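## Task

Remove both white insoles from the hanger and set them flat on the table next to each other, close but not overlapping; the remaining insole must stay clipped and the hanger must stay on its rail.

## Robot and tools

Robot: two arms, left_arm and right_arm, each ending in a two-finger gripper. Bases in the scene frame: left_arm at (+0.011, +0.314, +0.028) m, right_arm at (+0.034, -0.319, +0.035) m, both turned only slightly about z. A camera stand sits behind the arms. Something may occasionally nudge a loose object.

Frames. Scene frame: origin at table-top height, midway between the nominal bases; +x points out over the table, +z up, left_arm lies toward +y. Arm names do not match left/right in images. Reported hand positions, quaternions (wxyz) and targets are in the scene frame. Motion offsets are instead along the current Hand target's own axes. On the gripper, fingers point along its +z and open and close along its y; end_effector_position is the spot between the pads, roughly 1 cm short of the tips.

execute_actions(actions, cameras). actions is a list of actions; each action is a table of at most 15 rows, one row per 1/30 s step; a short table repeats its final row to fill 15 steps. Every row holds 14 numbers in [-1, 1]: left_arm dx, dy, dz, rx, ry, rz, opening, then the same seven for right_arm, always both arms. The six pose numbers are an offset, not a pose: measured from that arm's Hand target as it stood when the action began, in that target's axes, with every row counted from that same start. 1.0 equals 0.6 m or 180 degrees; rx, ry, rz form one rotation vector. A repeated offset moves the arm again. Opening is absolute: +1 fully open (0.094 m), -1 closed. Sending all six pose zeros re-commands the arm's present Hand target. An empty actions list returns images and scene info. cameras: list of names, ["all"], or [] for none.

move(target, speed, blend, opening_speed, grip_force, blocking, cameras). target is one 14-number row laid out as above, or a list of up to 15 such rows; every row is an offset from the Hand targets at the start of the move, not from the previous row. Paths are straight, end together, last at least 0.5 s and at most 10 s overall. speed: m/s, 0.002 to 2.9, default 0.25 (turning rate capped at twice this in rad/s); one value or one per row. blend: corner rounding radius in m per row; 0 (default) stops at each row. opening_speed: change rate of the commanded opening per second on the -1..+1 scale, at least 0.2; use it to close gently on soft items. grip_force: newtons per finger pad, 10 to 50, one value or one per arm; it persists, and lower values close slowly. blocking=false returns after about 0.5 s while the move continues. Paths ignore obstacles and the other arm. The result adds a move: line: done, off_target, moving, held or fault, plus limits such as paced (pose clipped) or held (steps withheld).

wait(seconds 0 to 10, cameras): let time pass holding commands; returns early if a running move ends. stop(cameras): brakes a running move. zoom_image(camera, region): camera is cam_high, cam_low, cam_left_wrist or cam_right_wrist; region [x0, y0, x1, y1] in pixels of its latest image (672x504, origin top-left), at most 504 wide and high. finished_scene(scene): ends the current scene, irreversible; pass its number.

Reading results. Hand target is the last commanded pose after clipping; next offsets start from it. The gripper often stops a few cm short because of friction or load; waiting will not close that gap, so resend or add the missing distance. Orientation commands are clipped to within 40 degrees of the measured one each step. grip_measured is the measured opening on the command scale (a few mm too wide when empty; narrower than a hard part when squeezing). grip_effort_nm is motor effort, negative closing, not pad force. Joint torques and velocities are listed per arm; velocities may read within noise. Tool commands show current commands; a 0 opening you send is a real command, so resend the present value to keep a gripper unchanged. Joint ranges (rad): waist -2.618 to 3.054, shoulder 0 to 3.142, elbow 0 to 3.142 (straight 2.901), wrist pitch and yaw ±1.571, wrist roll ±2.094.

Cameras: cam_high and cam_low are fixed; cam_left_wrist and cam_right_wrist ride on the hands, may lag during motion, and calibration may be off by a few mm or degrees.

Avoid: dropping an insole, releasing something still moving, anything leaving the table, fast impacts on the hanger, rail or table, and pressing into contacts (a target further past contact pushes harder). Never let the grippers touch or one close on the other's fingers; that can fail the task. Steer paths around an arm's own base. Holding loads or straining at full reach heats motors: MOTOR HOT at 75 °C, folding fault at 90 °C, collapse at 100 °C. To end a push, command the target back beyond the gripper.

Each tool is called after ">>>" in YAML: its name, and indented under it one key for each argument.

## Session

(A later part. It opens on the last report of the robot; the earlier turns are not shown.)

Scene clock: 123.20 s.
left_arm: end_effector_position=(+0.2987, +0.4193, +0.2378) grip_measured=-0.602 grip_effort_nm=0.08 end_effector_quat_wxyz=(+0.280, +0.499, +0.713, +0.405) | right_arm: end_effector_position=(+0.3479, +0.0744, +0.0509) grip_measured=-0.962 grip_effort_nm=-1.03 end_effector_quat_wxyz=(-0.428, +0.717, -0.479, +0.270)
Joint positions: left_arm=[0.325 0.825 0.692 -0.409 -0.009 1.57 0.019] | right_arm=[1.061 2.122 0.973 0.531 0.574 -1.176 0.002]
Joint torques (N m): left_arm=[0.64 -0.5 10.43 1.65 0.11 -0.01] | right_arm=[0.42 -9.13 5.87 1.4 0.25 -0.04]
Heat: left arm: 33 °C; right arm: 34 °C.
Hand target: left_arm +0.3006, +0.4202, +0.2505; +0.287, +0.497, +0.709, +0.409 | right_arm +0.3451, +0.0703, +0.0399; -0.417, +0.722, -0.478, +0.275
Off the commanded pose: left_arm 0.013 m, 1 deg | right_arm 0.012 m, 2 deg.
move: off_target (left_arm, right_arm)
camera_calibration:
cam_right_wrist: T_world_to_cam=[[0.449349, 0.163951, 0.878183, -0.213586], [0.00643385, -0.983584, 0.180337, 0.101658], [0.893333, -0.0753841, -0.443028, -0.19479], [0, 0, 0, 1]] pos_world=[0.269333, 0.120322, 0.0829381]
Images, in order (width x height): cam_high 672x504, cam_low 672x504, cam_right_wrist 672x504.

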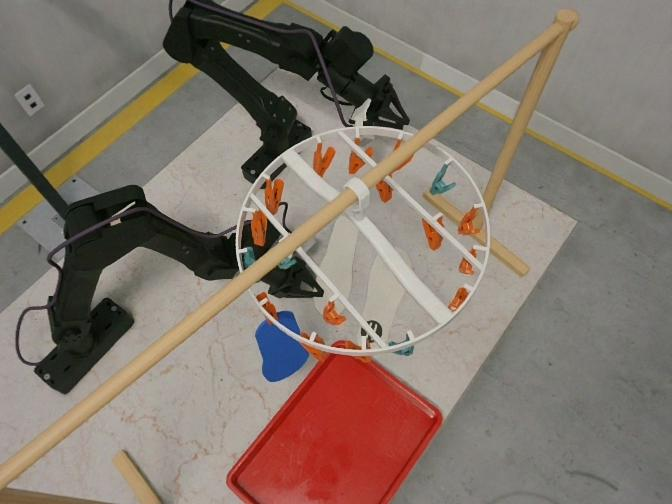

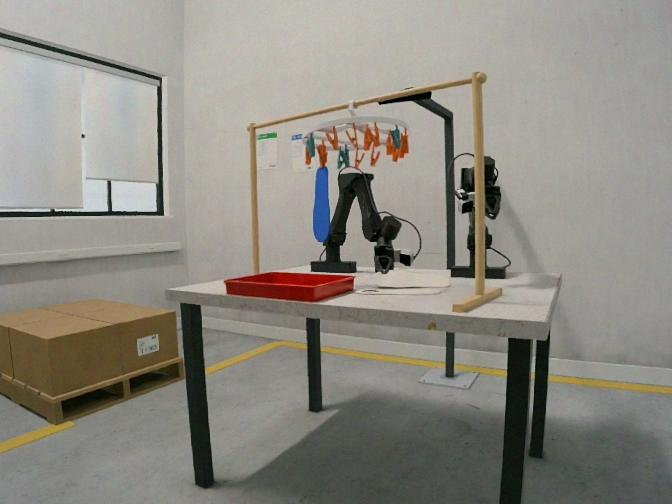

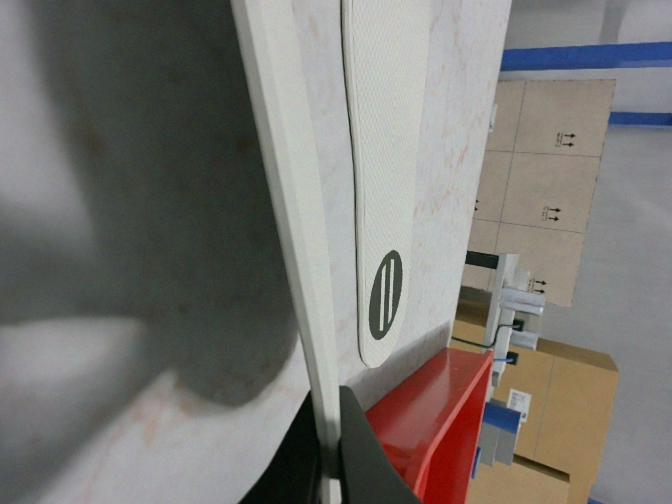

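>>> move:
  target:
    - [0,0,0,0,0,0,-0.6,0,0.0217,0.036,0,0,0,-1]
    - [0,0,0,0,0,0,-0.6,0,0.0217,0.036,0,0,0,-0.6]
    - [0,0,0,0,0,0,-0.6,0,0.0217,-0.12,0,0,0,-0.6]
  speed: 0.12
  opening_speed: 1.0
  cameras: ["cam_low","cam_high","cam_right_wrist"]

>>> zoom_image:
  camera: "cam_high"
  region: [210, 120, 530, 400]

>>> zoom_image:
  camera: "cam_low"
  region: [310, 180, 490, 320]

Scene clock: 133.33 s.
left_arm: end_effector_position=(+0.2987, +0.4193, +0.2378) grip_measured=-0.602 grip_effort_nm=0.08 end_effector_quat_wxyz=(+0.280, +0.499, +0.713, +0.405) | right_arm: end_effector_position=(+0.2828, +0.0490, +0.0612) grip_measured=-0.602 grip_effort_nm=0.11 end_effector_quat_wxyz=(-0.419, +0.726, -0.473, +0.272)
Joint positions: left_arm=[0.325 0.825 0.692 -0.409 -0.009 1.57 0.019] | right_arm=[1.202 1.95 0.782 0.468 0.681 -1.081 0.019]
Joint torques (N m): left_arm=[0.66 -0.53 10.44 1.65 0.1 -0.02] | right_arm=[0.09 -11.26 5.22 1.07 0.33 0.1]
Heat: left arm: 34 °C; right arm: 33 °C.
Hand target: left_arm +0.3006, +0.4202, +0.2505; +0.287, +0.497, +0.709, +0.409 | right_arm +0.2818, +0.0433, +0.0647; -0.417, +0.722, -0.478, +0.275
Off the commanded pose: left_arm 0.013 m, 1 deg | right_arm 0.007 m, 1 deg.
move: off_target (left_arm)
camera_calibration:
cam_right_wrist: T_world_to_cam=[[0.452926, 0.191147, 0.870816, -0.191104], [0.0173049, -0.978447, 0.205772, 0.0703723], [0.89138, -0.07813, -0.446472, -0.13313], [0, 0, 0, 1]] pos_world=[0.204008, 0.0949831, 0.0924971]
Images, in order (width x height): cam_high 672x504, cam_low 672x504, cam_right_wrist 672x504.

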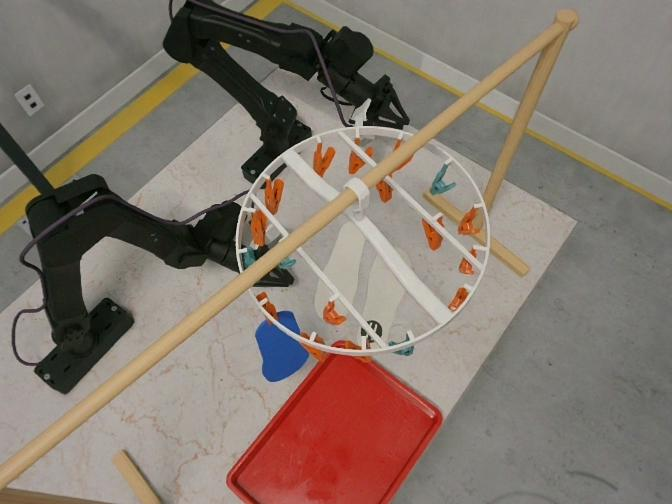

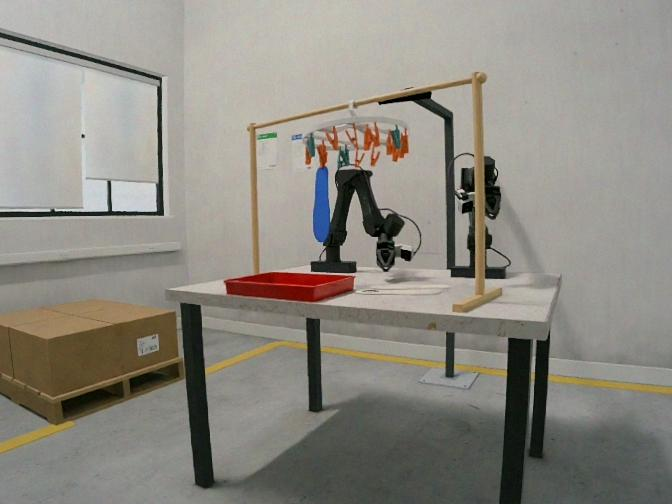

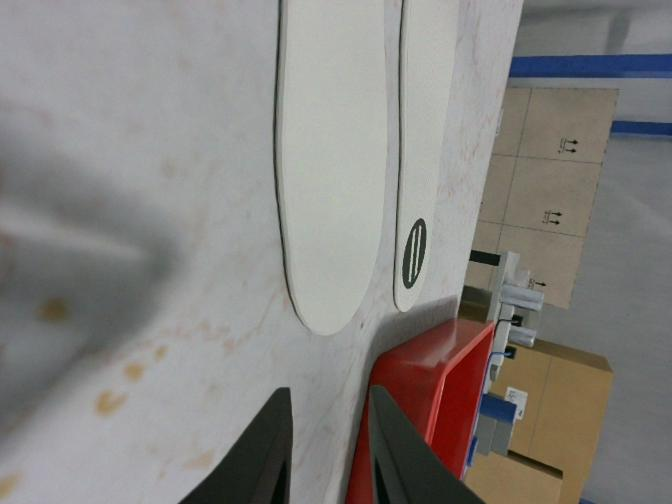

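Scaled by 1.575 from the camera's 672x504 image, which has a finer 960x720 frame.

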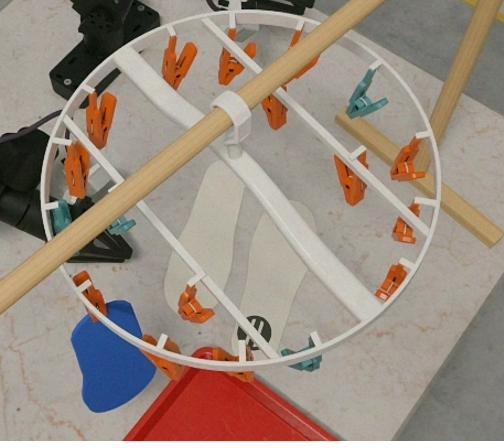

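Scaled by 2.800 from the camera's 672x504 image, which has a finer 960x720 frame.

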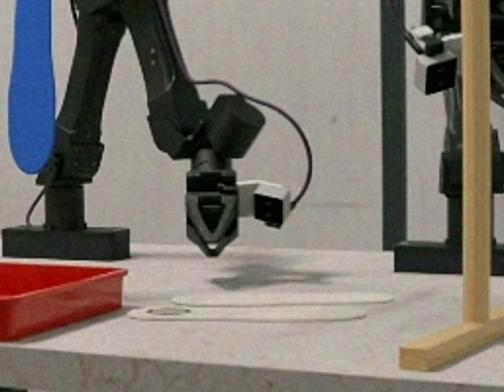

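>>> finished_scene:
  scene: 2

The scene is finished: the task was done.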